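# Swap the rusty cup on the right fixture for a loose one

## Task

Lift the rusty steel cup off the fixture on the robot's right side and set it upside down on the plate, with its entire rim touching the plate. Then push one of the two free cups down over that same fixture's plug until it is fully seated. Finish with both hands released.

## Robot and tools

Robot: two arms, left_arm and right_arm, each ending in a five-finger hand. left_arm carries a left hand and right_arm a right hand, mirror images of each other. Calibrated bases in the scene frame: left_arm at (+0.040, +0.264, +0.029) m, right_arm at (+0.047, -0.293, +0.001) m, both nearly unrotated. A two-camera stand is fixed to the floor behind the arms.

Scene frame: origin at table-top height, midway between the nominal bases. +x points out over the table, +z up, and +y toward left_arm. The robot's right side is therefore -y. Arm names do not match image sides.

Hand point: a point fixed to the palm, about 0.05 m in front of it and 0.15 m from the wrist face along the fingers. Its +z runs along straight fingers and +y points out of the palm. For the right hand +x points across the palm away from the thumb; for the left hand +x points toward the thumb. Straight fingers extend 0.06 to 0.07 m past the point and sit 0.06 m behind it along -y. A rigid bracket on the little-finger side of the wrist can strike objects.

Row layout (used by execute_actions and move): 28 numbers, all in [-1, 1], always sent for both arms. Order: left_arm dx, dy, dz, rx, ry, rz; left hand little, ring, middle, index, thumb_bend, thumb_turn, force_limit, speed; then the same 14 for right_arm. The six pose numbers are offsets, not poses. They run along the scene axes and are measured from that arm's Hand target at the start of the action or move. Scale: 1.0 equals 0.6 m or 180 degrees. rx, ry, rz form one rotation vector, turning about the Hand target's position. Every row of one action is measured from the same start, and each new action or move starts from the current Hand target, so repeating an offset moves further. Six zeros means: hold or re-request the current Hand target.

Hand numbers are absolute targets, not offsets. Fingers and thumb_bend: -1 straight, +1 curled. thumb_turn: -1 beside the palm, +1 opposite the fingers. force_limit: -1 about 0 N, +1 10 N at the fingertip (15 N for the thumb motors). speed: near 0 at -1, full at +0.48 and above. No number means "unchanged": to keep a hand as it is, resend the last eight numbers you sent it. If none have been sent yet, use its hand_measured values plus hand_force_limit and hand_speed. With the thumb turned in, the hand grips objects roughly 0.035 to 0.065 m thick, or handles down to about 0.025 m. Close at speed -0.94 or lower for a gentle grip. To grip harder, raise force_limit and send a more-closed target. To loosen, send a target more open than hand_measured.

execute_actions: actions is a list of up to 15 rows per action, one row per 1/30 s step. A short list repeats its last row. An empty list returns the state plus all camera images. cameras selects views by name: cam_high, cam_low, cam_left_wrist, cam_right_wrist, or "all".

move: target is one row, or a list of up to 15 rows. Each row is an offset from the same starting Hand targets, not from the previous row. speed is in m/s, 0.002 to 4.3, default 0.25; turns are capped at twice that in rad/s. It can be one value or one per target. blend (m) rounds corners between listed targets. blocking=false returns early while the motion continues. The paths are straight lines and do not avoid obstacles or the other arm. Avoid paths that pass near an arm's own base. Faster motion means bigger lag and harder contacts.

wait: seconds 0 to 10, holding the last commands. stop: brakes a running move. zoom_image: camera plus region [x0, y0, x1, y1] in pixels of that camera's latest image, at most 504 by 504. show_instructions: shows reference pages. finished_scene: scene number, ends the scene.

Results: end_effector_position (m) and end_effector_quat_wxyz in the scene frame; these can be a few cm off. Hand target is the commanded pose after clipping; orientation is clipped to within 40 degrees of the measured one. The hand often settles 1 to 3 cm short, usually low, without any contact. Resend the missing distance if needed. hand_measured, hand_stopped_by (moving, target, force, stalled, fault) and hand_load_n list six values each in motor order. A load falling to about 0 signals a lost grip. The move line reports done, off_target, moving, held or fault, plus limits (paced = clipped, held = steps withheld). Joint velocities "within noise" means the arm is still. A MOTOR HOT line warns that overheating will soon drop the arm; holding loads, stretched reaches and pushing at unreachable poses all heat motors.

Avoid: dropping or flinging the cup, releasing a moving part, anything leaving the table, hard hits on the fixture or table, any contact between the two hands, excessive finger force, and stalled pushes. To end a push, command back past the hand point.

Each tool is called after "Emit:" as name(argument=value, ...), one argument or row to a line, values as JSON.

Reference images:

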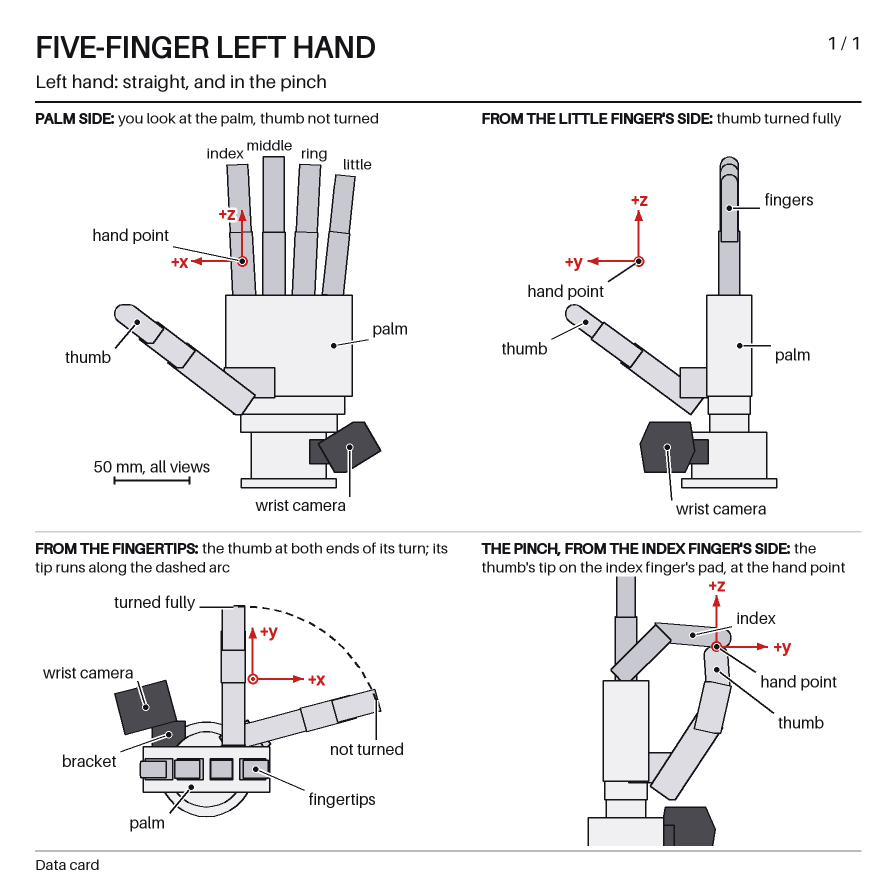

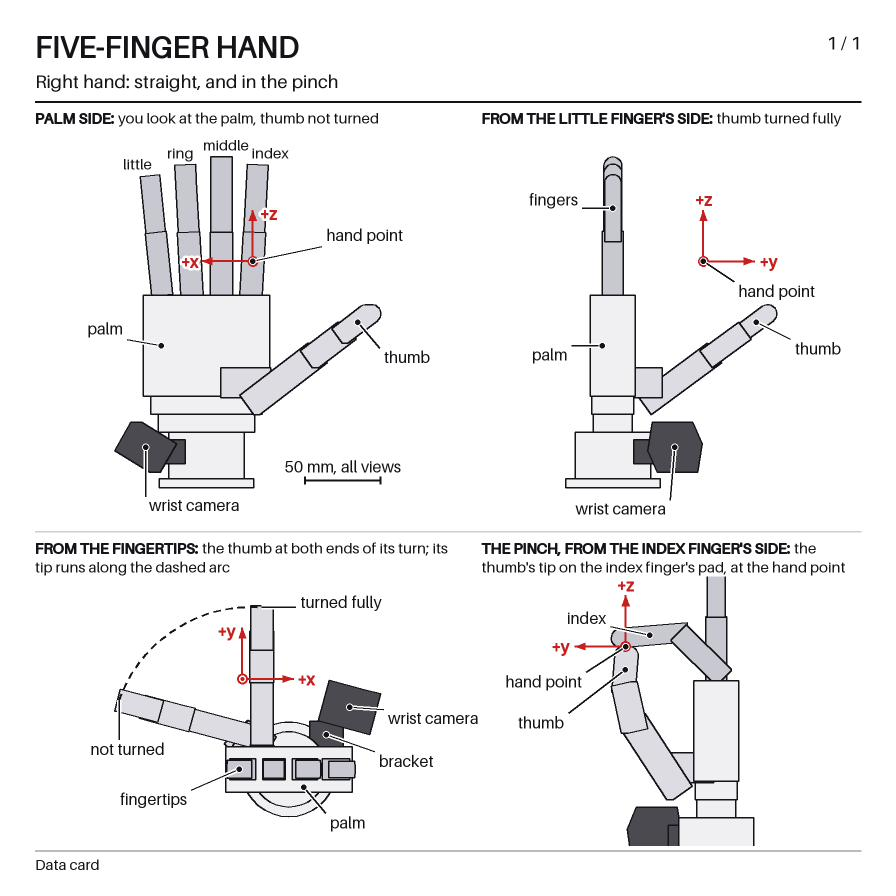

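## Session

Emit:
execute_actions(
  actions=[],
)

Scene clock: 0.00 s.
left_arm: end_effector_position=(+0.4057, +0.8357, +0.1785) hand_measured=(-1.000, -1.000, -1.000, -1.000, -1.000, -1.000) hand_load_n=(+0.0, +0.0, +0.0, +0.0, +0.0, +0.0) hand_stopped_by=(target, target, target, target, target, target) hand_force_limit=0.00 hand_speed=-0.80 end_effector_quat_wxyz=(-0.435, +0.820, +0.135, +0.346) | right_arm: end_effector_position=(+0.5858, +0.1188, +0.3086) hand_measured=(-1.000, -1.000, -1.000, -1.000, -1.000, -1.000) hand_load_n=(+0.0, +0.0, +0.0, +0.0, +0.0, +0.0) hand_stopped_by=(target, target, target, target, target, target) hand_force_limit=0.00 hand_speed=-0.80 end_effector_quat_wxyz=(+0.573, -0.451, +0.521, -0.443)
Joint positions: left_arm=[1.115 1.686 1.037 0.255 0.046 -0.815] | right_arm=[0.802 1.543 1.094 0.517 0.749 0.154]
Joint velocities: within noise
Joint torques (N m): no reading
Heat: left arm: hottest waist 27 °C; right arm: hottest waist 24 °C.
Hand target: left_arm +0.4096, +0.8437, +0.1924; -0.444, +0.813, +0.133, +0.352 | right_arm +0.5887, +0.1219, +0.3299; +0.587, -0.437, +0.520, -0.442

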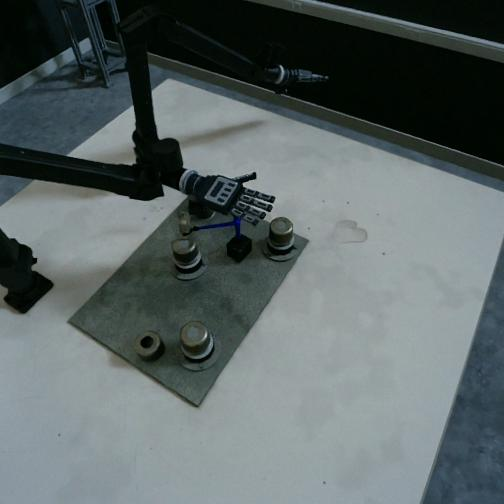

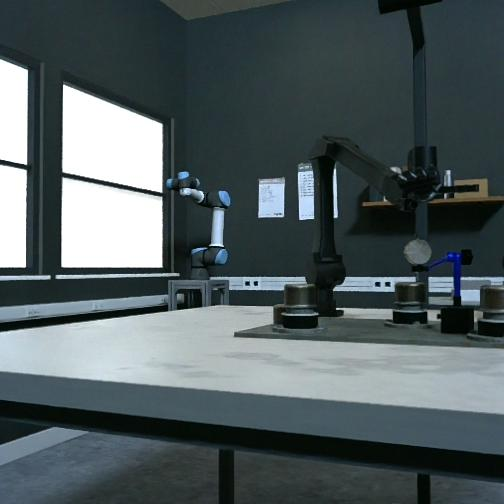

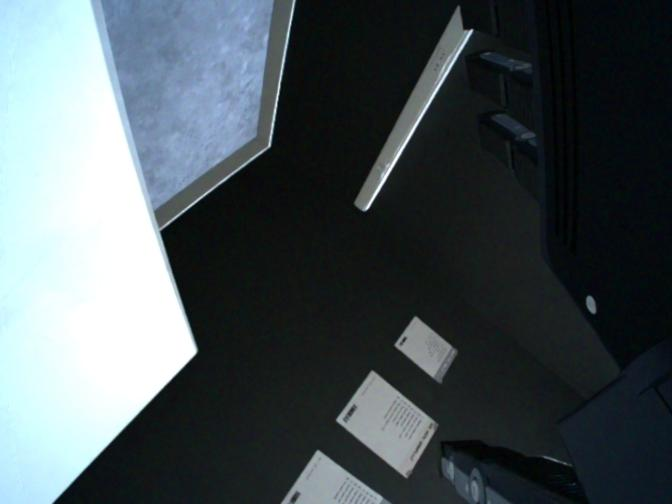

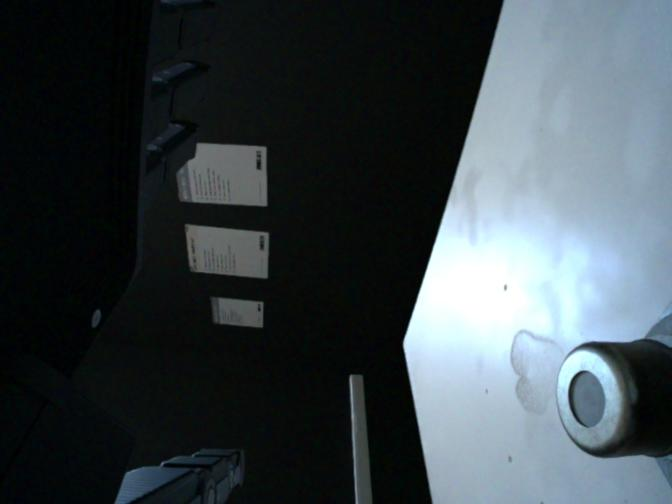

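Emit:
move(
  target=[
    [0,0,0,0,0,0,-1,-1,-1,-1,-1,-1,0,-0.8,-0.10,-0.3,-0.03,-0.039,0.128,0.004,-1,-1,-0.85,-0.75,-1,1,0,0.2],
    [0,0,0,0,0,0,-1,-1,-1,-1,-1,-1,0,-0.8,-0.045,-0.47,-0.12,-0.078,0.2555,0.008,-1,-1,-0.85,-0.75,-1,1,0,0.2],
  ],
  cameras=["cam_right_wrist","cam_high","cam_low"],
  speed=0.25,
  blend=[0.05,0],
)

Scene clock: 3.73 s.
left_arm: end_effector_position=(+0.4057, +0.8357, +0.1785) hand_measured=(-1.000, -1.000, -1.000, -1.000, -1.000, -1.000) hand_load_n=(+0.0, +0.0, +0.0, +0.0, +0.0, +0.0) hand_stopped_by=(target, target, target, target, target, target) hand_force_limit=0.00 hand_speed=-0.80 end_effector_quat_wxyz=(-0.435, +0.820, +0.135, +0.346) | right_arm: end_effector_position=(+0.5471, -0.1622, +0.2304) hand_measured=(-1.000, -1.000, -0.850, -0.750, -1.000, +1.000) hand_load_n=(+0.0, +0.0, +0.0, +0.0, +0.0, +0.0) hand_stopped_by=(target, target, target, target, target, target) hand_force_limit=0.00 hand_speed=0.20 end_effector_quat_wxyz=(-0.271, +0.651, -0.654, +0.276)
Joint positions: left_arm=[1.115 1.686 1.037 0.255 0.046 -0.815] | right_arm=[0.243 1.3 1.162 -0.656 0.184 0.176]
Joint torques (N m): left_arm=[1.14 -11.52 9.5 2.29 0.08 0.01] | right_arm=[-0.26 -9 12.52 0.79 -0.14 -0.12]
Heat: left arm: hottest waist 27 °C; right arm: hottest waist 24 °C.
Hand target: left_arm +0.4096, +0.8437, +0.1924; -0.444, +0.813, +0.133, +0.352 | right_arm +0.5617, -0.1599, +0.2578; -0.287, +0.647, -0.645, +0.288
Off the commanded pose: left_arm 0.017 m, 2 deg | right_arm 0.031 m, 2 deg.
move: off_target (left_arm, right_arm)
Images, in order (width x height): cam_high 504x504, cam_low 504x504, cam_right_wrist 672x504.

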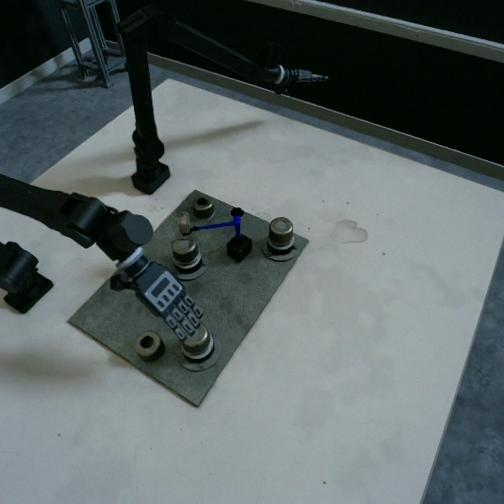

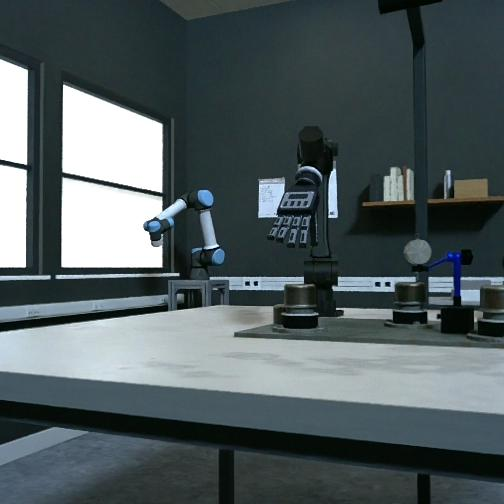

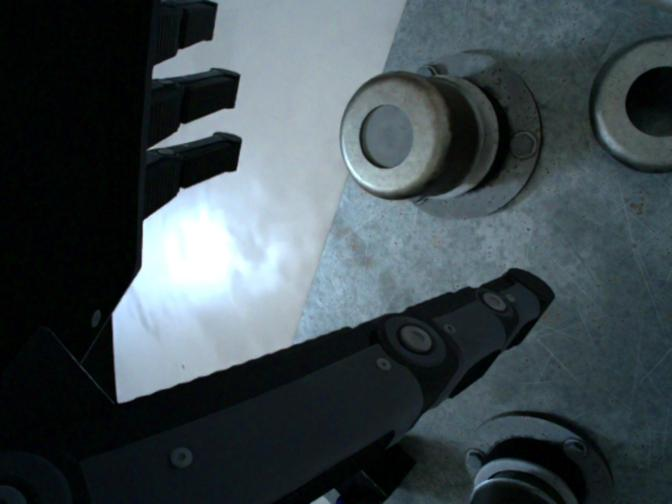

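Emit:
move(
  target=[0,0,0,0,0,0,-1,-1,-1,-1,-1,-1,0,-0.8,0.08,0.008,-0.18,0,-0.015,0,-1,-1,-0.85,-0.75,-1,1,0,0.2],
  cameras=["cam_right_wrist"],
  speed=0.15,
)

Scene clock: 6.27 s.
left_arm: end_effector_position=(+0.4057, +0.8357, +0.1785) hand_measured=(-1.000, -1.000, -1.000, -1.000, -1.000, -1.000) hand_load_n=(+0.0, +0.0, +0.0, +0.0, -0.5, +0.0) hand_stopped_by=(target, target, target, target, target, target) hand_force_limit=0.00 hand_speed=-0.80 end_effector_quat_wxyz=(-0.435, +0.820, +0.135, +0.346) | right_arm: end_effector_position=(+0.6035, -0.1524, +0.1448) hand_measured=(-1.000, -1.000, -0.850, -0.750, -1.000, +1.000) hand_load_n=(+0.0, +0.0, +0.0, +0.0, +0.0, +0.0) hand_stopped_by=(target, target, target, target, target, target) hand_force_limit=0.00 hand_speed=0.20 end_effector_quat_wxyz=(-0.295, +0.642, -0.643, +0.295)
Joint positions: left_arm=[1.115 1.686 1.037 0.255 0.046 -0.815] | right_arm=[0.237 1.479 1.078 -0.324 0.183 0.16]
Joint torques (N m): left_arm=[1.08 -11.52 9.5 2.28 0.08 0.01] | right_arm=[-0.67 -10.52 8.02 2.35 -0.13 -0.19]
Heat: left arm: hottest waist 27 °C; right arm: hottest waist 24 °C.
Hand target: left_arm +0.4096, +0.8437, +0.1924; -0.444, +0.813, +0.133, +0.352 | right_arm +0.6097, -0.1553, +0.1498; -0.302, +0.640, -0.639, +0.303
Off the commanded pose: left_arm 0.017 m, 2 deg | right_arm 0.008 m, 1 deg.
move: off_target (left_arm)
Images, in order (width x height): cam_right_wrist 672x504.

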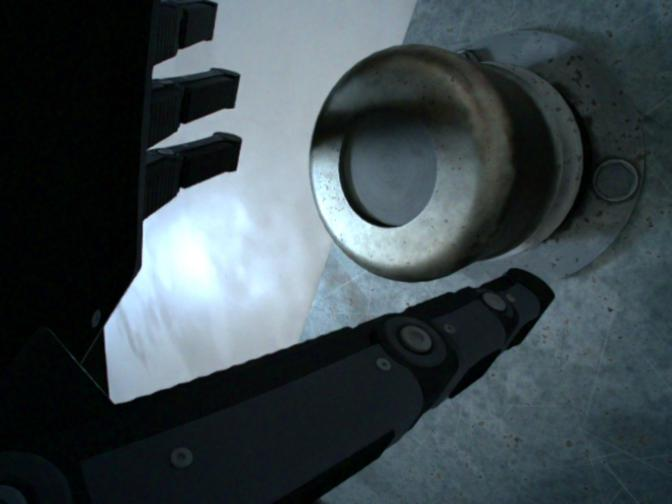

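Emit:
move(
  target=[
    [0,0,0,0,0,0,-1,-1,-1,-1,-1,-1,0,-0.8,0.0,-0.019,-0.01,0,0,0,-1,-1,-0.85,-0.75,-1,1,0,0.2],
    [0,0,0,0,0,0,-1,-1,-1,-1,-1,-1,0,-0.8,0.0,-0.019,-0.05,0,0,0,-1,-1,-0.85,-0.75,-1,1,0,0.2],
  ],
  cameras=["cam_right_wrist"],
  speed=0.1,
)

Scene clock: 8.90 s.
left_arm: end_effector_position=(+0.4057, +0.8357, +0.1785) hand_measured=(-1.000, -1.000, -1.000, -1.000, -1.000, -1.000) hand_load_n=(+0.0, +0.0, +0.0, +0.0, +0.0, +0.0) hand_stopped_by=(target, target, target, target, target, target) hand_force_limit=0.00 hand_speed=-0.80 end_effector_quat_wxyz=(-0.435, +0.820, +0.135, +0.346) | right_arm: end_effector_position=(+0.6041, -0.1641, +0.1161) hand_measured=(-1.000, -1.000, -0.850, -0.750, -1.000, +1.000) hand_load_n=(+0.0, +0.0, -0.5, +0.0, +0.0, +0.0) hand_stopped_by=(target, target, target, target, target, target) hand_force_limit=0.00 hand_speed=0.20 end_effector_quat_wxyz=(-0.296, +0.641, -0.643, +0.296)
Joint positions: left_arm=[1.115 1.686 1.037 0.255 0.046 -0.815] | right_arm=[0.212 1.506 1.024 -0.237 0.165 0.144]
Joint torques (N m): left_arm=[1.08 -11.52 9.5 2.28 0.08 0.01] | right_arm=[-0.62 -10.81 7.43 2.22 -0.16 -0.14]
Heat: left arm: hottest waist 27 °C; right arm: hottest waist 24 °C.
Hand target: left_arm +0.4096, +0.8437, +0.1924; -0.444, +0.813, +0.133, +0.352 | right_arm +0.6096, -0.1666, +0.1197; -0.302, +0.640, -0.639, +0.303
Off the commanded pose: left_arm 0.017 m, 2 deg | right_arm 0.007 m, 1 deg.
move: off_target (left_arm)
Images, in order (width x height): cam_right_wrist 672x504.

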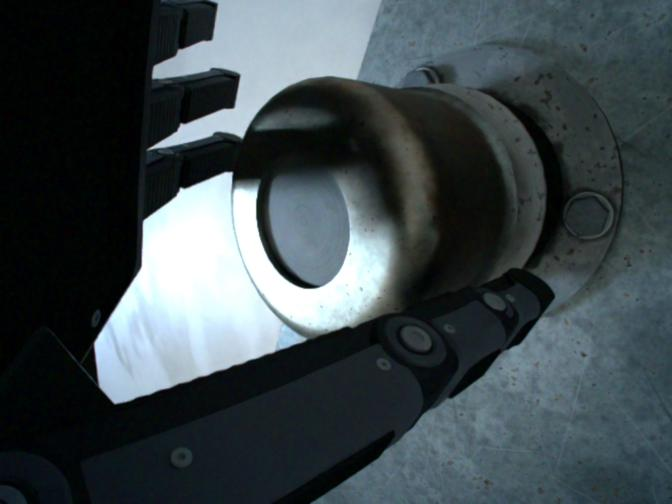

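Emit:
move(
  target=[
    [0,0,0,0,0,0,-1,-1,-1,-1,-1,-1,0,-0.8,0.0,0.0,-0.0145,0,0,0,-1,-1,-0.85,-0.75,-1,1,0,0.2],
    [0,0,0,0,0,0,-1,-1,-1,-1,-1,-1,0,-0.8,0.0,0.0,-0.0145,0,0,0,-1,-1,0.3,0.3,0,1,-0.6,-0.8],
    [0,0,0,0,0,0,-1,-1,-1,-1,-1,-1,0,-0.8,0.0,0.0,-0.0145,0,0,0,-1,-1,0.4,0.4,0.1,1,0.6,-0.85],
  ],
  cameras=["cam_right_wrist"],
  speed=0.06,
)

Scene clock: 12.97 s.
left_arm: end_effector_position=(+0.4057, +0.8357, +0.1785) hand_measured=(-1.000, -1.000, -1.000, -1.000, -1.000, -1.000) hand_load_n=(+0.0, +0.0, +0.0, +0.0, +0.0, -0.5) hand_stopped_by=(target, target, target, target, target, target) hand_force_limit=0.00 hand_speed=-0.80 end_effector_quat_wxyz=(-0.435, +0.820, +0.135, +0.346) | right_arm: end_effector_position=(+0.6047, -0.1639, +0.1097) hand_measured=(-1.000, -1.000, -0.292, -0.248, -0.828, +1.000) hand_load_n=(+0.0, +0.0, +7.0, +7.5, +11.5, +0.0) hand_stopped_by=(target, target, force, force, force, target) hand_force_limit=0.60 hand_speed=-0.85 end_effector_quat_wxyz=(-0.298, +0.641, -0.642, +0.297)
Joint positions: left_arm=[1.115 1.686 1.037 0.255 0.046 -0.815] | right_arm=[0.212 1.515 1.012 -0.211 0.163 0.142]
Joint torques (N m): left_arm=[1.08 -11.52 9.51 2.28 0.08 0.01] | right_arm=[-0.79 -10.64 7.51 2.21 -0.11 -0.15]
Heat: left arm: hottest waist 27 °C; right arm: hottest waist 24 °C.
Hand target: left_arm +0.4096, +0.8437, +0.1924; -0.444, +0.813, +0.133, +0.352 | right_arm +0.6097, -0.1666, +0.1111; -0.302, +0.640, -0.639, +0.303
Off the commanded pose: left_arm 0.017 m, 2 deg | right_arm 0.006 m, 1 deg.
move: off_target (left_arm)
Images, in order (width x height): cam_right_wrist 672x504.

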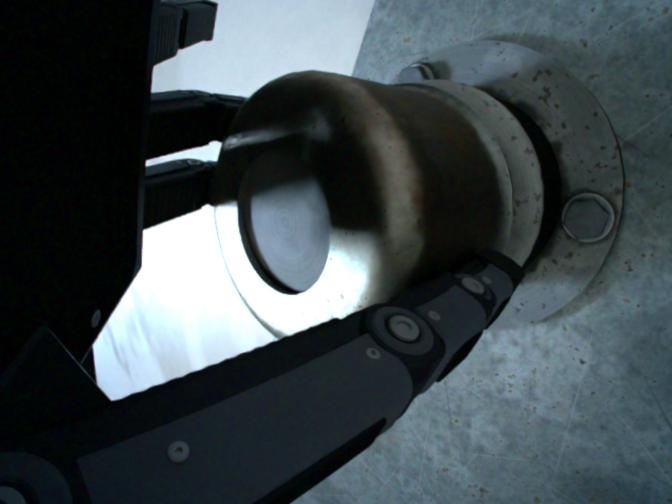

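Emit:
move(
  target=[0,0,0,0,0,0,-1,-1,-1,-1,-1,-1,0,-0.8,0.02,0.003,0.13,0,-0.02,0,-1,-1,0.4,0.4,0.1,1,0.6,-0.85],
  cameras=["cam_right_wrist"],
  speed=0.06,
)

Scene clock: 15.70 s.
left_arm: end_effector_position=(+0.4057, +0.8357, +0.1785) hand_measured=(-1.000, -1.000, -1.000, -1.000, -1.000, -1.000) hand_load_n=(+0.0, +0.0, +0.0, +0.0, +0.0, -0.5) hand_stopped_by=(target, target, target, target, target, target) hand_force_limit=0.00 hand_speed=-0.80 end_effector_quat_wxyz=(-0.435, +0.820, +0.135, +0.346) | right_arm: end_effector_position=(+0.6034, -0.1655, +0.1439) hand_measured=(-1.000, -1.000, -0.292, -0.250, -0.828, +1.000) hand_load_n=(+0.0, +0.0, +0.0, +11.0, +8.0, +0.0) hand_stopped_by=(target, target, force, force, force, target) hand_force_limit=0.60 hand_speed=-0.85 end_effector_quat_wxyz=(-0.298, +0.639, -0.642, +0.301)
Joint positions: left_arm=[1.115 1.686 1.037 0.255 0.046 -0.815] | right_arm=[0.212 1.467 1.056 -0.299 0.17 0.141]
Joint torques (N m): left_arm=[1.08 -11.58 9.51 2.29 0.09 0.01] | right_arm=[-0.44 -12.69 12.21 0.79 0.11 -0.24]
Heat: left arm: hottest waist 27 °C; right arm: hottest elbow 25 °C.
Hand target: left_arm +0.4096, +0.8437, +0.1924; -0.444, +0.813, +0.133, +0.352 | right_arm +0.6217, -0.1648, +0.1892; -0.322, +0.630, -0.629, +0.323
Off the commanded pose: left_arm 0.017 m, 2 deg | right_arm 0.049 m, 4 deg.
move: off_target (left_arm, right_arm)
Images, in order (width x height): cam_right_wrist 672x504.

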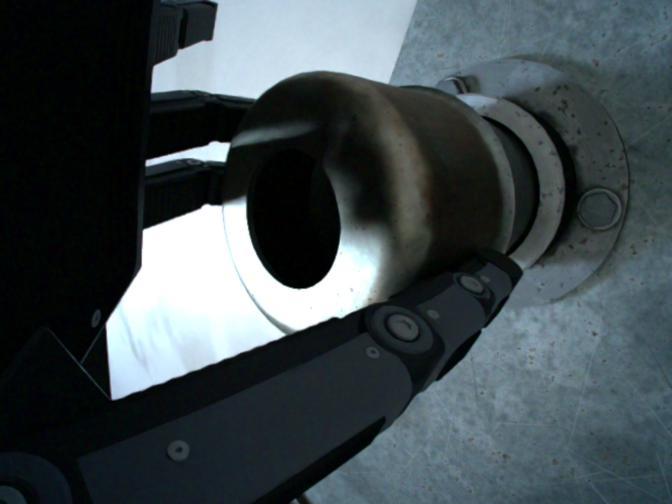

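Emit:
move(
  target=[0,0,0,0,0,0,-1,-1,-1,-1,-1,-1,0,-0.8,0,0,0,0,0,0,-1,-1,0.5,0.45,0.15,1,0.7,-0.85],
  cameras=["cam_right_wrist"],
  speed=0.06,
)

Scene clock: 16.43 s.
left_arm: end_effector_position=(+0.4057, +0.8357, +0.1785) hand_measured=(-1.000, -1.000, -1.000, -1.000, -1.000, -1.000) hand_load_n=(+0.0, +0.0, +0.0, +0.0, +0.0, +0.0) hand_stopped_by=(target, target, target, target, target, target) hand_force_limit=0.00 hand_speed=-0.80 end_effector_quat_wxyz=(-0.435, +0.820, +0.135, +0.346) | right_arm: end_effector_position=(+0.6036, -0.1656, +0.1442) hand_measured=(-1.000, -1.000, -0.268, -0.250, -0.820, +1.000) hand_load_n=(+0.0, +0.0, +10.5, +8.5, +13.0, +1.0) hand_stopped_by=(target, target, force, force, force, target) hand_force_limit=0.70 hand_speed=-0.85 end_effector_quat_wxyz=(-0.298, +0.639, -0.642, +0.301)
Joint positions: left_arm=[1.115 1.686 1.037 0.255 0.046 -0.815] | right_arm=[0.212 1.467 1.057 -0.299 0.17 0.141]
Joint torques (N m): left_arm=[1.03 -11.46 9.51 2.28 0.08 0.01] | right_arm=[0.09 -12.51 12.12 0.84 0.06 -0.23]
Heat: left arm: hottest waist 27 °C; right arm: hottest elbow 25 °C.
Hand target: left_arm +0.4096, +0.8437, +0.1924; -0.444, +0.813, +0.133, +0.352 | right_arm +0.6217, -0.1648, +0.1892; -0.322, +0.630, -0.629, +0.323
Off the commanded pose: left_arm 0.017 m, 2 deg | right_arm 0.049 m, 4 deg.
move: off_target (left_arm, right_arm)
Images, in order (width x height): cam_right_wrist 672x504.

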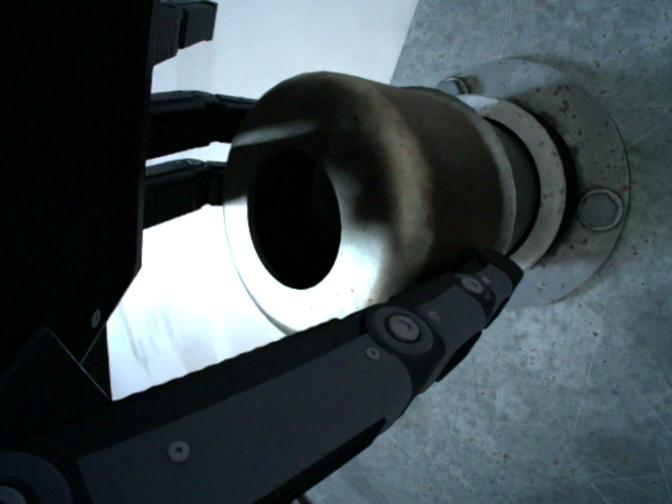

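Emit:
move(
  target=[0,0,0,0,0,0,-1,-1,-1,-1,-1,-1,0,-0.8,0.01,0,0.085,0,0,0,-1,-1,0.5,0.45,0.15,1,0.7,-0.85],
  cameras=["cam_right_wrist","cam_low"],
  speed=0.07,
)

Emit:
zoom_image(
  camera="cam_low",
  region=[230, 220, 350, 340],
)

Scene clock: 18.23 s.
left_arm: end_effector_position=(+0.4057, +0.8357, +0.1785) hand_measured=(-1.000, -1.000, -1.000, -1.000, -1.000, -1.000) hand_load_n=(+0.0, +0.0, +0.0, +0.0, +0.0, -0.5) hand_stopped_by=(target, target, target, target, target, target) hand_force_limit=0.00 hand_speed=-0.80 end_effector_quat_wxyz=(-0.435, +0.820, +0.135, +0.346) | right_arm: end_effector_position=(+0.6054, -0.1658, +0.1882) hand_measured=(-1.000, -1.000, -0.268, -0.250, -0.820, +1.000) hand_load_n=(-0.5, +0.0, +9.5, +7.5, +13.5, +0.5) hand_stopped_by=(target, target, force, force, force, target) hand_force_limit=0.70 hand_speed=-0.85 end_effector_quat_wxyz=(-0.289, +0.646, -0.641, +0.298)
Joint positions: left_arm=[1.115 1.686 1.037 0.255 0.046 -0.815] | right_arm=[0.212 1.439 1.16 -0.448 0.171 0.131]
Joint velocities: left_arm=[within noise] | right_arm=[-0.005 -0.005 -0.007 0.002 -0.051 -0.154]
Joint torques (N m): left_arm=[1.08 -11.52 9.51 2.28 0.08 0.01] | right_arm=[-0.38 -12.4 13.53 1.25 -0.02 -0.13]
Heat: left arm: hottest waist 27 °C; right arm: hottest elbow 25 °C.
Hand target: left_arm +0.4096, +0.8437, +0.1924; -0.444, +0.813, +0.133, +0.352 | right_arm +0.6277, -0.1648, +0.2401; -0.322, +0.630, -0.629, +0.323
Off the commanded pose: left_arm 0.017 m, 2 deg | right_arm 0.057 m, 5 deg.
move: off_target (left_arm, right_arm)
Images, in order (width x height): cam_low 504x504, cam_right_wrist 672x504.

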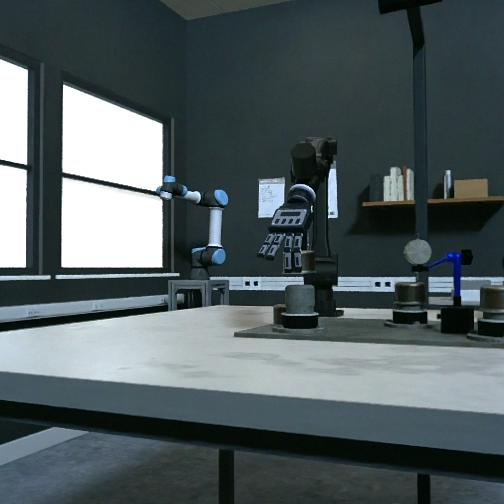

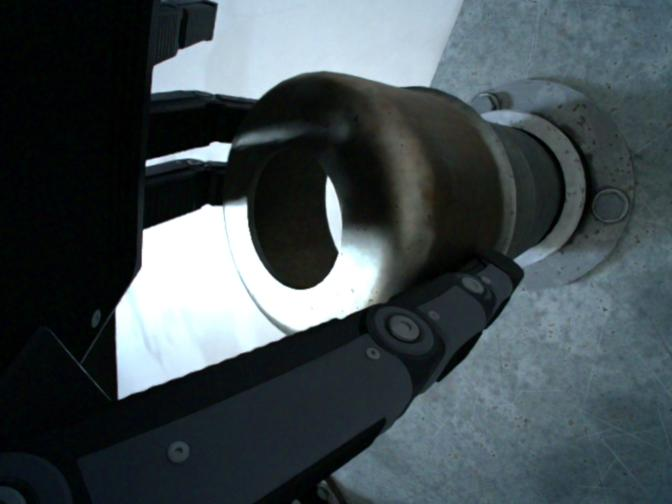

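Scaled by 4.200.

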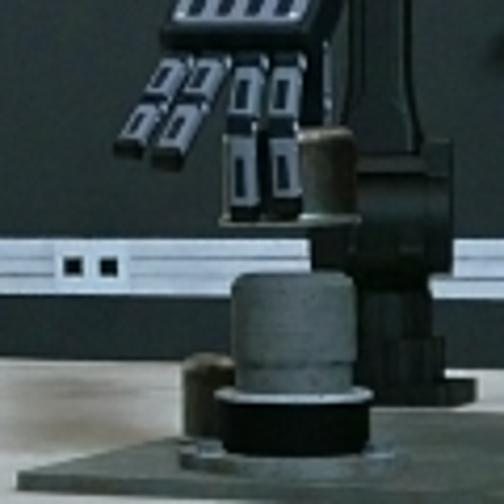

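Emit:
move(
  target=[
    [0,0,0,0,0,0,-1,-1,-1,-1,-1,-1,0,-0.8,-0.13,0.136,0.0,0,0,0,-1,-1,0.5,0.45,0.15,1,0.7,-0.85],
    [0,0,0,0,0,0,-1,-1,-1,-1,-1,-1,0,-0.8,-0.1445,0.136,-0.2335,0,0.02,0,-1,-1,0.5,0.45,0.15,1,0.7,-0.85],
  ],
  cameras=["cam_right_wrist","cam_low","cam_high"],
  speed=[0.12,0.1],
  blend=[0.02,0],
)

Emit:
zoom_image(
  camera="cam_low",
  region=[250, 240, 400, 350],
)

Scene clock: 22.17 s.
left_arm: end_effector_position=(+0.4057, +0.8357, +0.1785) hand_measured=(-1.000, -1.000, -1.000, -1.000, -1.000, -1.000) hand_load_n=(+0.0, +0.0, +0.0, +0.0, +0.0, -0.5) hand_stopped_by=(target, target, target, target, target, target) hand_force_limit=0.00 hand_speed=-0.80 end_effector_quat_wxyz=(-0.435, +0.820, +0.135, +0.346) | right_arm: end_effector_position=(+0.5466, -0.0832, +0.1154) hand_measured=(-1.000, -1.000, -0.268, -0.250, -0.822, +1.000) hand_load_n=(+0.5, -0.5, +9.5, +7.5, +13.5, +0.5) hand_stopped_by=(target, target, force, force, force, target) hand_force_limit=0.70 hand_speed=-0.85 end_effector_quat_wxyz=(-0.311, +0.639, -0.631, +0.312)
Joint positions: left_arm=[1.115 1.686 1.037 0.255 0.046 -0.815] | right_arm=[0.434 1.422 0.913 -0.197 0.338 0.267]
Joint torques (N m): left_arm=[1.08 -11.58 9.51 2.29 0.08 0.01] | right_arm=[0.67 -8.82 6.11 1.44 -0.06 0.21]
Heat: left arm: hottest waist 27 °C; right arm: hottest elbow 26 °C.
Hand target: left_arm +0.4096, +0.8437, +0.1924; -0.444, +0.813, +0.133, +0.352 | right_arm +0.5410, -0.0832, +0.1001; -0.302, +0.640, -0.639, +0.303
Off the commanded pose: left_arm 0.017 m, 2 deg | right_arm 0.016 m, 2 deg.
move: off_target (left_arm, right_arm)
Images, in order (width x height): cam_high 504x504, cam_low 504x504, cam_right_wrist 672x504.

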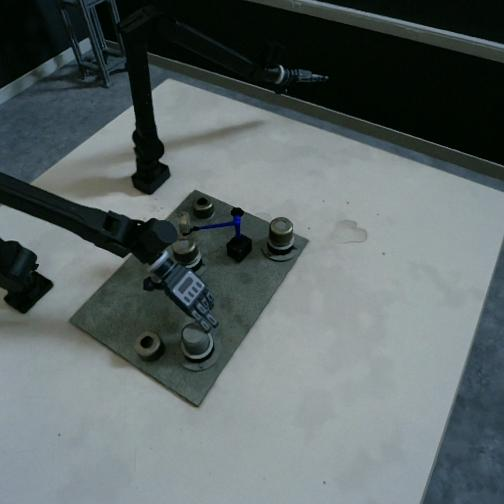

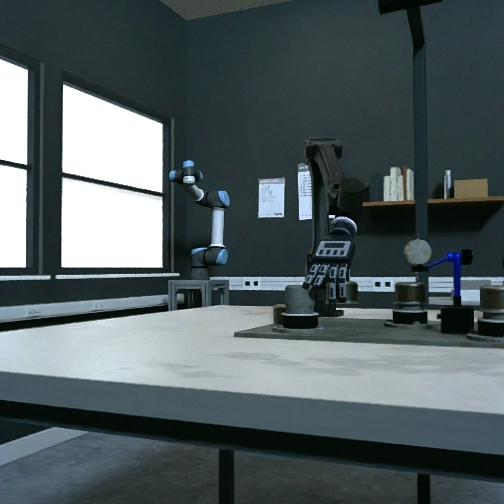

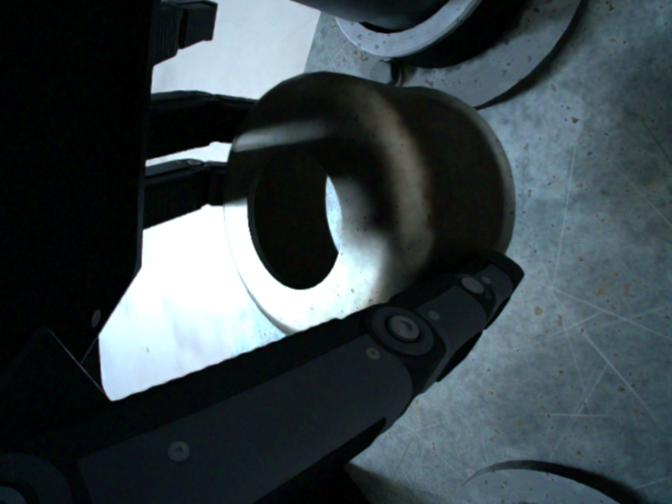

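Scaled by 3.360.

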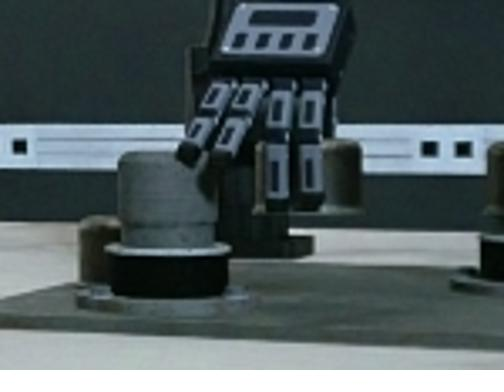

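Emit:
move(
  target=[
    [0,0,0,0,0,0,-1,-1,-1,-1,-1,-1,0,-0.8,0.083,0.084,0.045,0,0,0,-1,-1,0.5,0.45,0.15,1,0.7,-0.85],
    [0,0,0,0,0,0,-1,-1,-1,-1,-1,-1,0,-0.8,0.083,0.084,-0.04,0,0,0,-1,-1,0.5,0.45,0.15,1,0.7,-0.85],
  ],
  cameras=["cam_right_wrist","cam_low","cam_high"],
  speed=[0.1,0.1],
  blend=[0.01,0],
)

Emit:
zoom_image(
  camera="cam_low",
  region=[250, 240, 400, 350],
)

Emit:
zoom_image(
  camera="cam_high",
  region=[100, 180, 320, 410],
)

Scene clock: 26.40 s.
left_arm: end_effector_position=(+0.4057, +0.8357, +0.1785) hand_measured=(-1.000, -1.000, -1.000, -1.000, -1.000, -1.000) hand_load_n=(+0.0, +0.0, +0.0, +0.0, -0.5, -0.5) hand_stopped_by=(target, target, target, target, target, target) hand_force_limit=0.00 hand_speed=-0.80 end_effector_quat_wxyz=(-0.435, +0.820, +0.135, +0.346) | right_arm: end_effector_position=(+0.5811, -0.0417, +0.0623) hand_measured=(-1.000, -1.000, -0.268, -0.250, -0.822, +1.000) hand_load_n=(+0.0, +0.0, +9.5, +8.0, +13.5, +0.5) hand_stopped_by=(target, target, force, force, force, target) hand_force_limit=0.70 hand_speed=-0.85 end_effector_quat_wxyz=(-0.280, +0.652, -0.638, +0.298)
Joint positions: left_arm=[1.115 1.686 1.037 0.255 0.046 -0.815] | right_arm=[0.479 1.643 1.047 -0.198 0.368 0.31]
Joint torques (N m): left_arm=[1.08 -11.52 9.5 2.29 0.08 0.01] | right_arm=[0.97 -12.1 7.82 2.44 0.21 0.12]
Heat: left arm: hottest waist 27 °C; right arm: hottest elbow 26 °C.
Hand target: left_arm +0.4096, +0.8437, +0.1924; -0.444, +0.813, +0.133, +0.352 | right_arm +0.5908, -0.0328, +0.0760; -0.302, +0.640, -0.639, +0.303
Off the commanded pose: left_arm 0.017 m, 2 deg | right_arm 0.019 m, 3 deg.
move: off_target (left_arm, right_arm)
Images, in order (width x height): cam_high 504x504, cam_low 504x504, cam_right_wrist 672x504.

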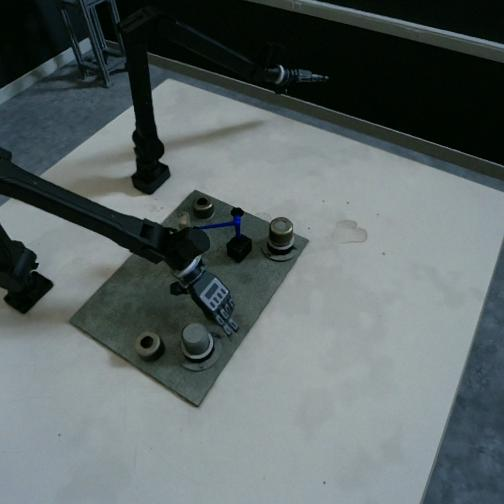

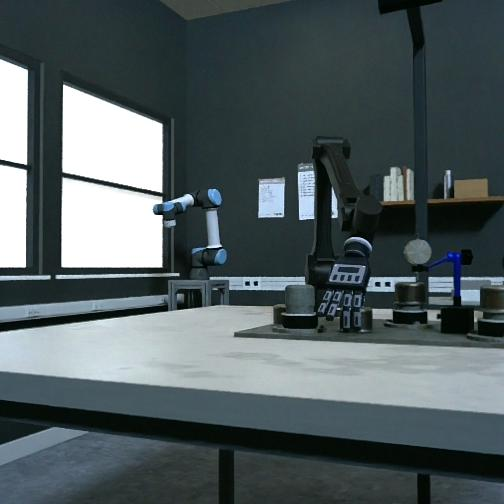

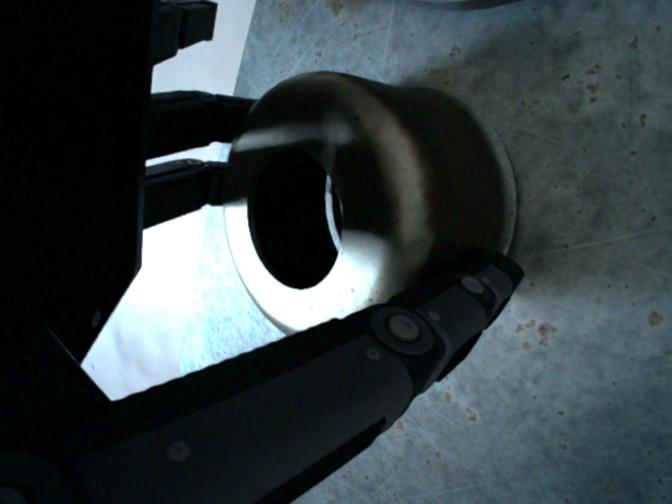

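Scaled by 3.360.

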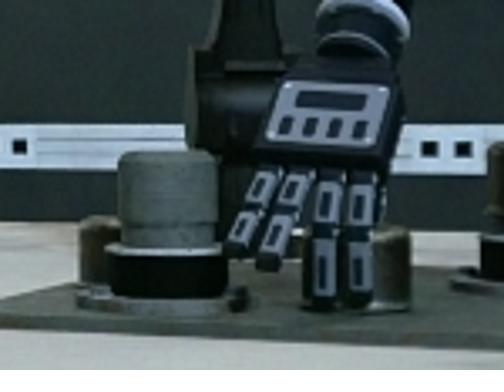

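Scaled by 2.191.

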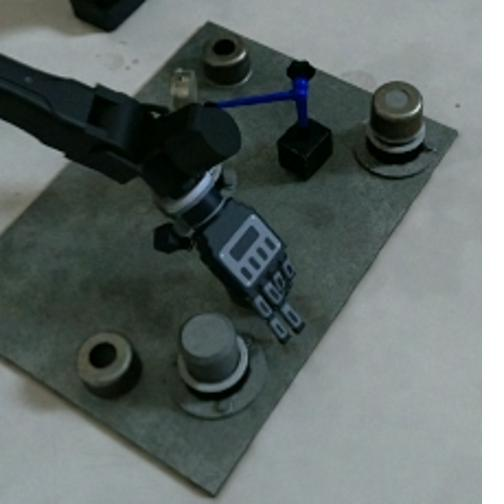

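Emit:
move(
  target=[0,0,0,0,0,0,-1,-1,-1,-1,-1,-1,0,-0.8,0,0,-0.025,0,0,0,-1,-1,0.5,0.45,0.15,1,0.7,-0.85],
  cameras=["cam_right_wrist","cam_low"],
  speed=0.05,
)

Emit:
zoom_image(
  camera="cam_low",
  region=[300, 260, 400, 350],
)

Scene clock: 27.90 s.
left_arm: end_effector_position=(+0.4057, +0.8357, +0.1785) hand_measured=(-1.000, -1.000, -1.000, -1.000, -1.000, -1.000) hand_load_n=(+0.0, +0.0, +0.0, +0.5, +0.0, -0.5) hand_stopped_by=(target, target, target, target, target, target) hand_force_limit=0.00 hand_speed=-0.80 end_effector_quat_wxyz=(-0.435, +0.820, +0.135, +0.346) | right_arm: end_effector_position=(+0.5864, -0.0391, +0.0594) hand_measured=(-1.000, -1.000, -0.268, -0.250, -0.822, +1.000) hand_load_n=(+0.0, +0.0, +9.5, +7.5, +14.0, +0.5) hand_stopped_by=(target, target, force, force, force, target) hand_force_limit=0.70 hand_speed=-0.85 end_effector_quat_wxyz=(-0.291, +0.647, -0.637, +0.302)
Joint positions: left_arm=[1.115 1.686 1.037 0.255 0.046 -0.815] | right_arm=[0.479 1.654 1.04 -0.155 0.369 0.31]
Joint torques (N m): left_arm=[1.08 -11.52 9.51 2.28 0.08 0.01] | right_arm=[0.15 -11.22 6.99 2.39 0.2 0.13]
Heat: left arm: hottest waist 27 °C; right arm: hottest elbow 26 °C.
Hand target: left_arm +0.4096, +0.8437, +0.1924; -0.444, +0.813, +0.133, +0.352 | right_arm +0.5907, -0.0328, +0.0609; -0.302, +0.640, -0.639, +0.303
Off the commanded pose: left_arm 0.017 m, 2 deg | right_arm 0.008 m, 2 deg.
move: off_target (left_arm)
Images, in order (width x height): cam_low 504x504, cam_right_wrist 672x504.

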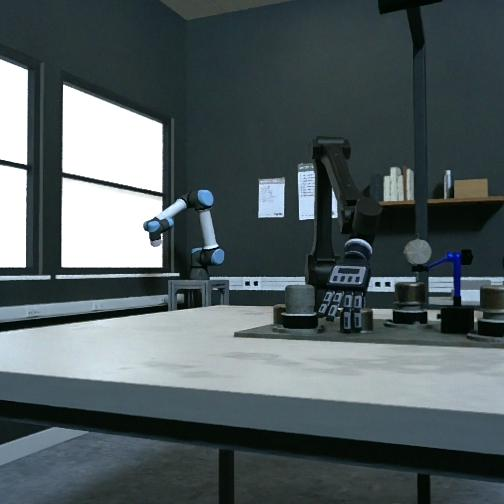

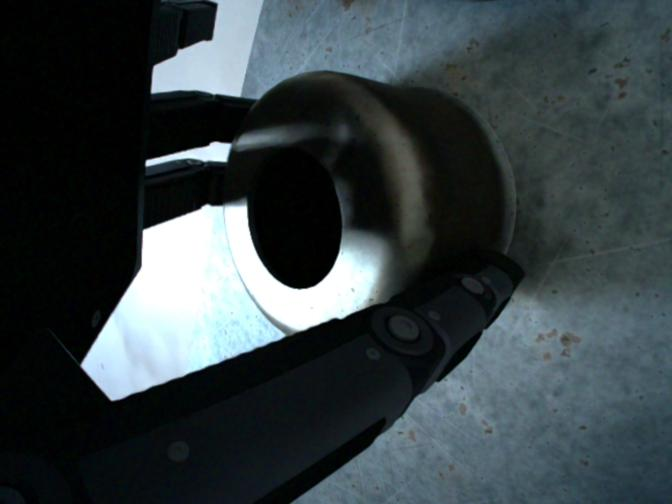

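Scaled by 5.040.

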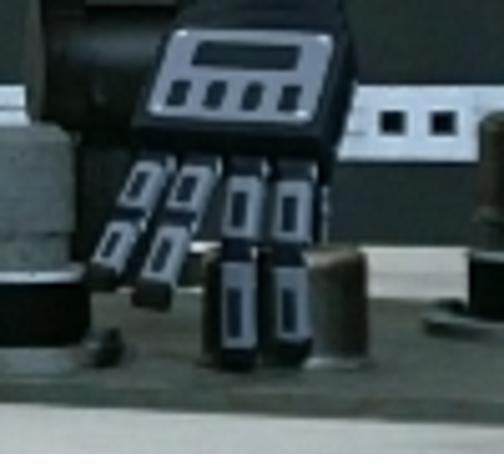

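Emit:
move(
  target=[0,0,0,0,0,0,-1,-1,-1,-1,-1,-1,0,-0.8,0,0,-0.012,0,0,0,-1,-1,0.5,0.45,0.15,1,0.7,-0.85],
  cameras=["cam_right_wrist","cam_low"],
  speed=0.05,
)

Emit:
zoom_image(
  camera="cam_low",
  region=[300, 260, 400, 350],
)

Scene clock: 29.20 s.
left_arm: end_effector_position=(+0.4057, +0.8357, +0.1785) hand_measured=(-1.000, -1.000, -1.000, -1.000, -1.000, -1.000) hand_load_n=(+0.0, +0.0, +0.0, +0.0, +0.0, -0.5) hand_stopped_by=(target, target, target, target, target, target) hand_force_limit=0.00 hand_speed=-0.80 end_effector_quat_wxyz=(-0.435, +0.820, +0.135, +0.346) | right_arm: end_effector_position=(+0.5876, -0.0385, +0.0591) hand_measured=(-1.000, -1.000, -0.268, -0.250, -0.822, +1.000) hand_load_n=(-0.5, -0.5, +8.5, +7.0, +14.0, -1.0) hand_stopped_by=(target, target, force, force, force, target) hand_force_limit=0.70 hand_speed=-0.85 end_effector_quat_wxyz=(-0.295, +0.645, -0.637, +0.303)
Joint positions: left_arm=[1.115 1.686 1.037 0.255 0.046 -0.815] | right_arm=[0.479 1.655 1.035 -0.14 0.369 0.31]
Joint torques (N m): left_arm=[1.08 -11.46 9.51 2.28 0.08 0.01] | right_arm=[0.62 -10.7 6.75 2.74 0.17 0.13]
Heat: left arm: hottest waist 27 °C; right arm: hottest elbow 26 °C.
Hand target: left_arm +0.4096, +0.8437, +0.1924; -0.444, +0.813, +0.133, +0.352 | right_arm +0.5908, -0.0328, +0.0539; -0.302, +0.640, -0.638, +0.303
Off the commanded pose: left_arm 0.017 m, 2 deg | right_arm 0.008 m, 1 deg.
move: off_target (left_arm)
Images, in order (width x height): cam_low 504x504, cam_right_wrist 672x504.

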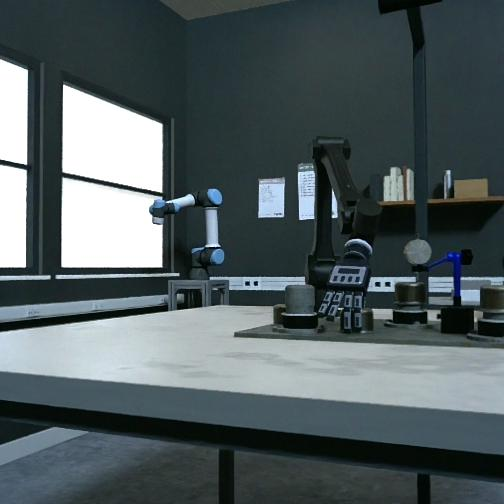

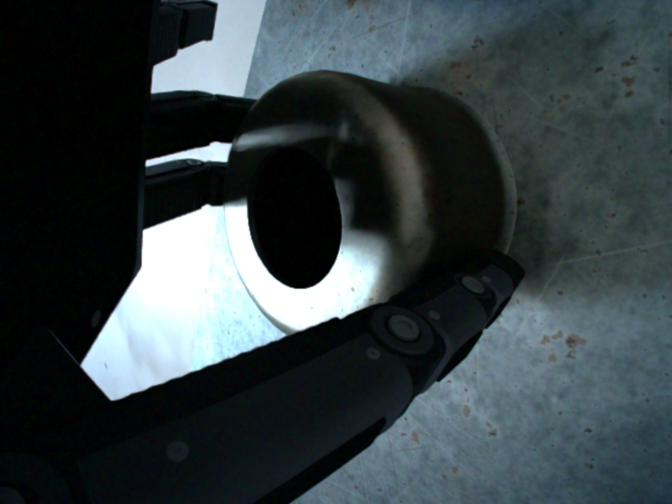

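Scaled by 5.040.

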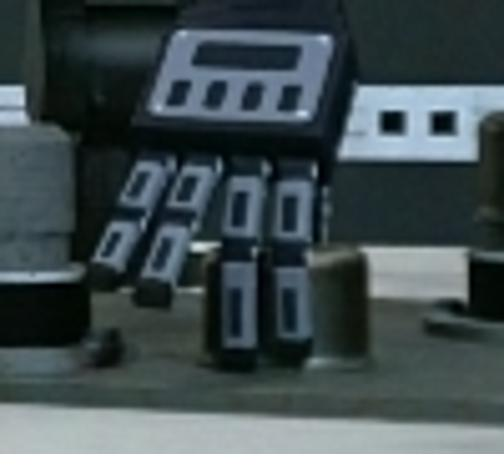

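Emit:
move(
  target=[
    [0,0,0,0,0,0,-1,-1,-1,-1,-1,-1,0,-0.8,0,0,0.017,0,0,0,-1,-1,-0.85,-0.75,-1,1,0.7,-0.5],
    [0,0,0,0,0,0,-1,-1,-1,-1,-1,-1,0,-0.8,0,0,0.25,0,0,0,-1,-1,-0.85,-0.75,-1,1,0.7,-0.5],
    [0,0,0,0,0,0,-1,-1,-1,-1,-1,-1,0,-0.8,-0.143,-0.344,0.25,0,0,0,-1,-1,-0.85,-0.75,-1,1,0.7,-0.5],
    [0,0,0,0,0,0,-1,-1,-1,-1,-1,-1,0,-0.8,-0.143,-0.344,0.127,0,0,0,-1,-1,-0.85,-0.75,-1,1,0.7,-0.5],
  ],
  cameras=["cam_right_wrist","cam_low","cam_high"],
  speed=[0.05,0.15,0.25,0.15],
  blend=[0,0.03,0.03,0],
)

Emit:
zoom_image(
  camera="cam_high",
  region=[100, 180, 320, 410],
)

Scene clock: 34.10 s.
left_arm: end_effector_position=(+0.4057, +0.8357, +0.1785) hand_measured=(-1.000, -1.000, -1.000, -1.000, -1.000, -1.000) hand_load_n=(+0.0, +0.0, +0.0, +0.0, +0.0, +0.0) hand_stopped_by=(target, target, target, target, target, target) hand_force_limit=0.00 hand_speed=-0.80 end_effector_quat_wxyz=(-0.435, +0.820, +0.135, +0.346) | right_arm: end_effector_position=(+0.4997, -0.2366, +0.1267) hand_measured=(-1.000, -1.000, -0.850, -0.750, -1.000, +1.000) hand_load_n=(+0.5, +0.0, +0.0, +0.0, -0.5, +0.0) hand_stopped_by=(target, target, target, target, target, target) hand_force_limit=0.70 hand_speed=-0.50 end_effector_quat_wxyz=(-0.297, +0.641, -0.644, +0.295)
Joint positions: left_arm=[1.115 1.686 1.037 0.255 0.046 -0.815] | right_arm=[0.07 1.187 0.75 -0.272 0.056 0.052]
Joint torques (N m): left_arm=[1.08 -11.46 9.48 2.26 0.09 0.01] | right_arm=[-0.5 -7.24 7.8 2.48 -0.16 -0.13]
Heat: left arm: hottest waist 27 °C; right arm: hottest elbow 26 °C.
Hand target: left_arm +0.4096, +0.8437, +0.1924; -0.444, +0.813, +0.133, +0.352 | right_arm +0.5050, -0.2393, +0.1300; -0.302, +0.640, -0.639, +0.303
Off the commanded pose: left_arm 0.017 m, 2 deg | right_arm 0.007 m, 1 deg.
move: off_target (left_arm)
Images, in order (width x height): cam_high 504x504, cam_low 504x504, cam_right_wrist 672x504.

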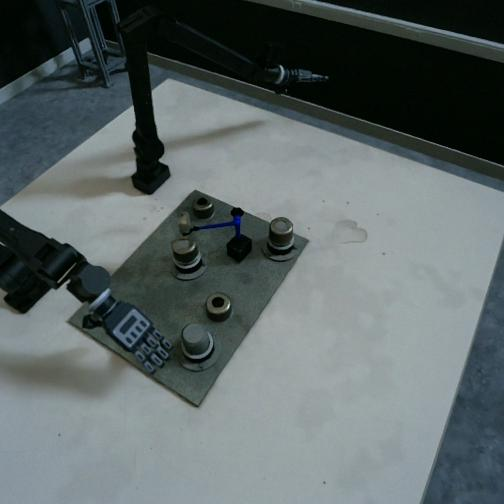

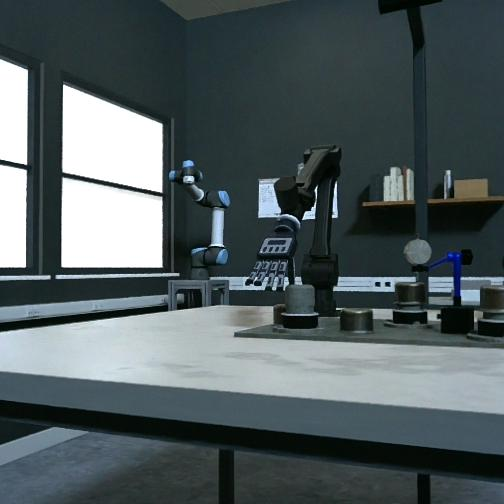

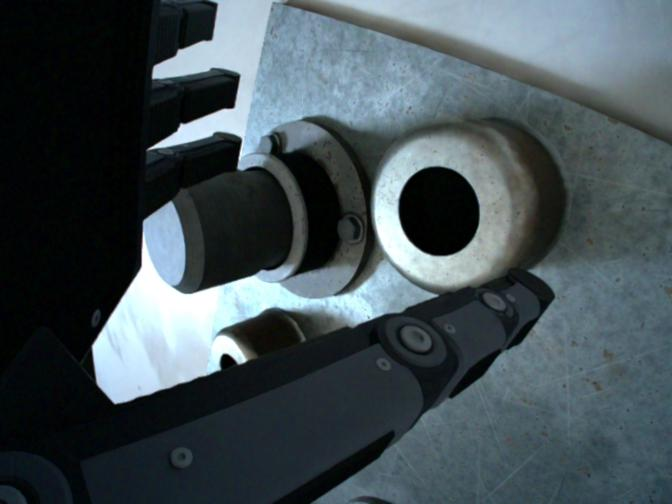

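Scaled by 2.191.

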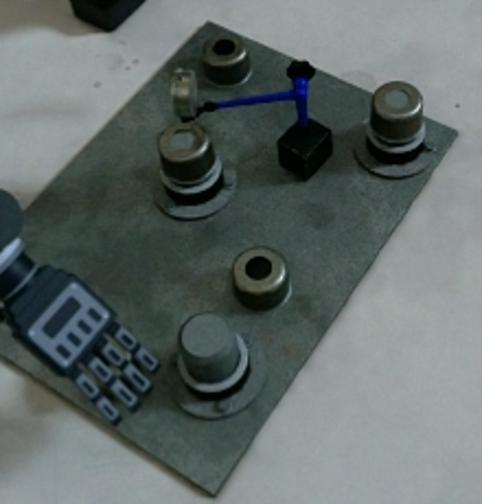

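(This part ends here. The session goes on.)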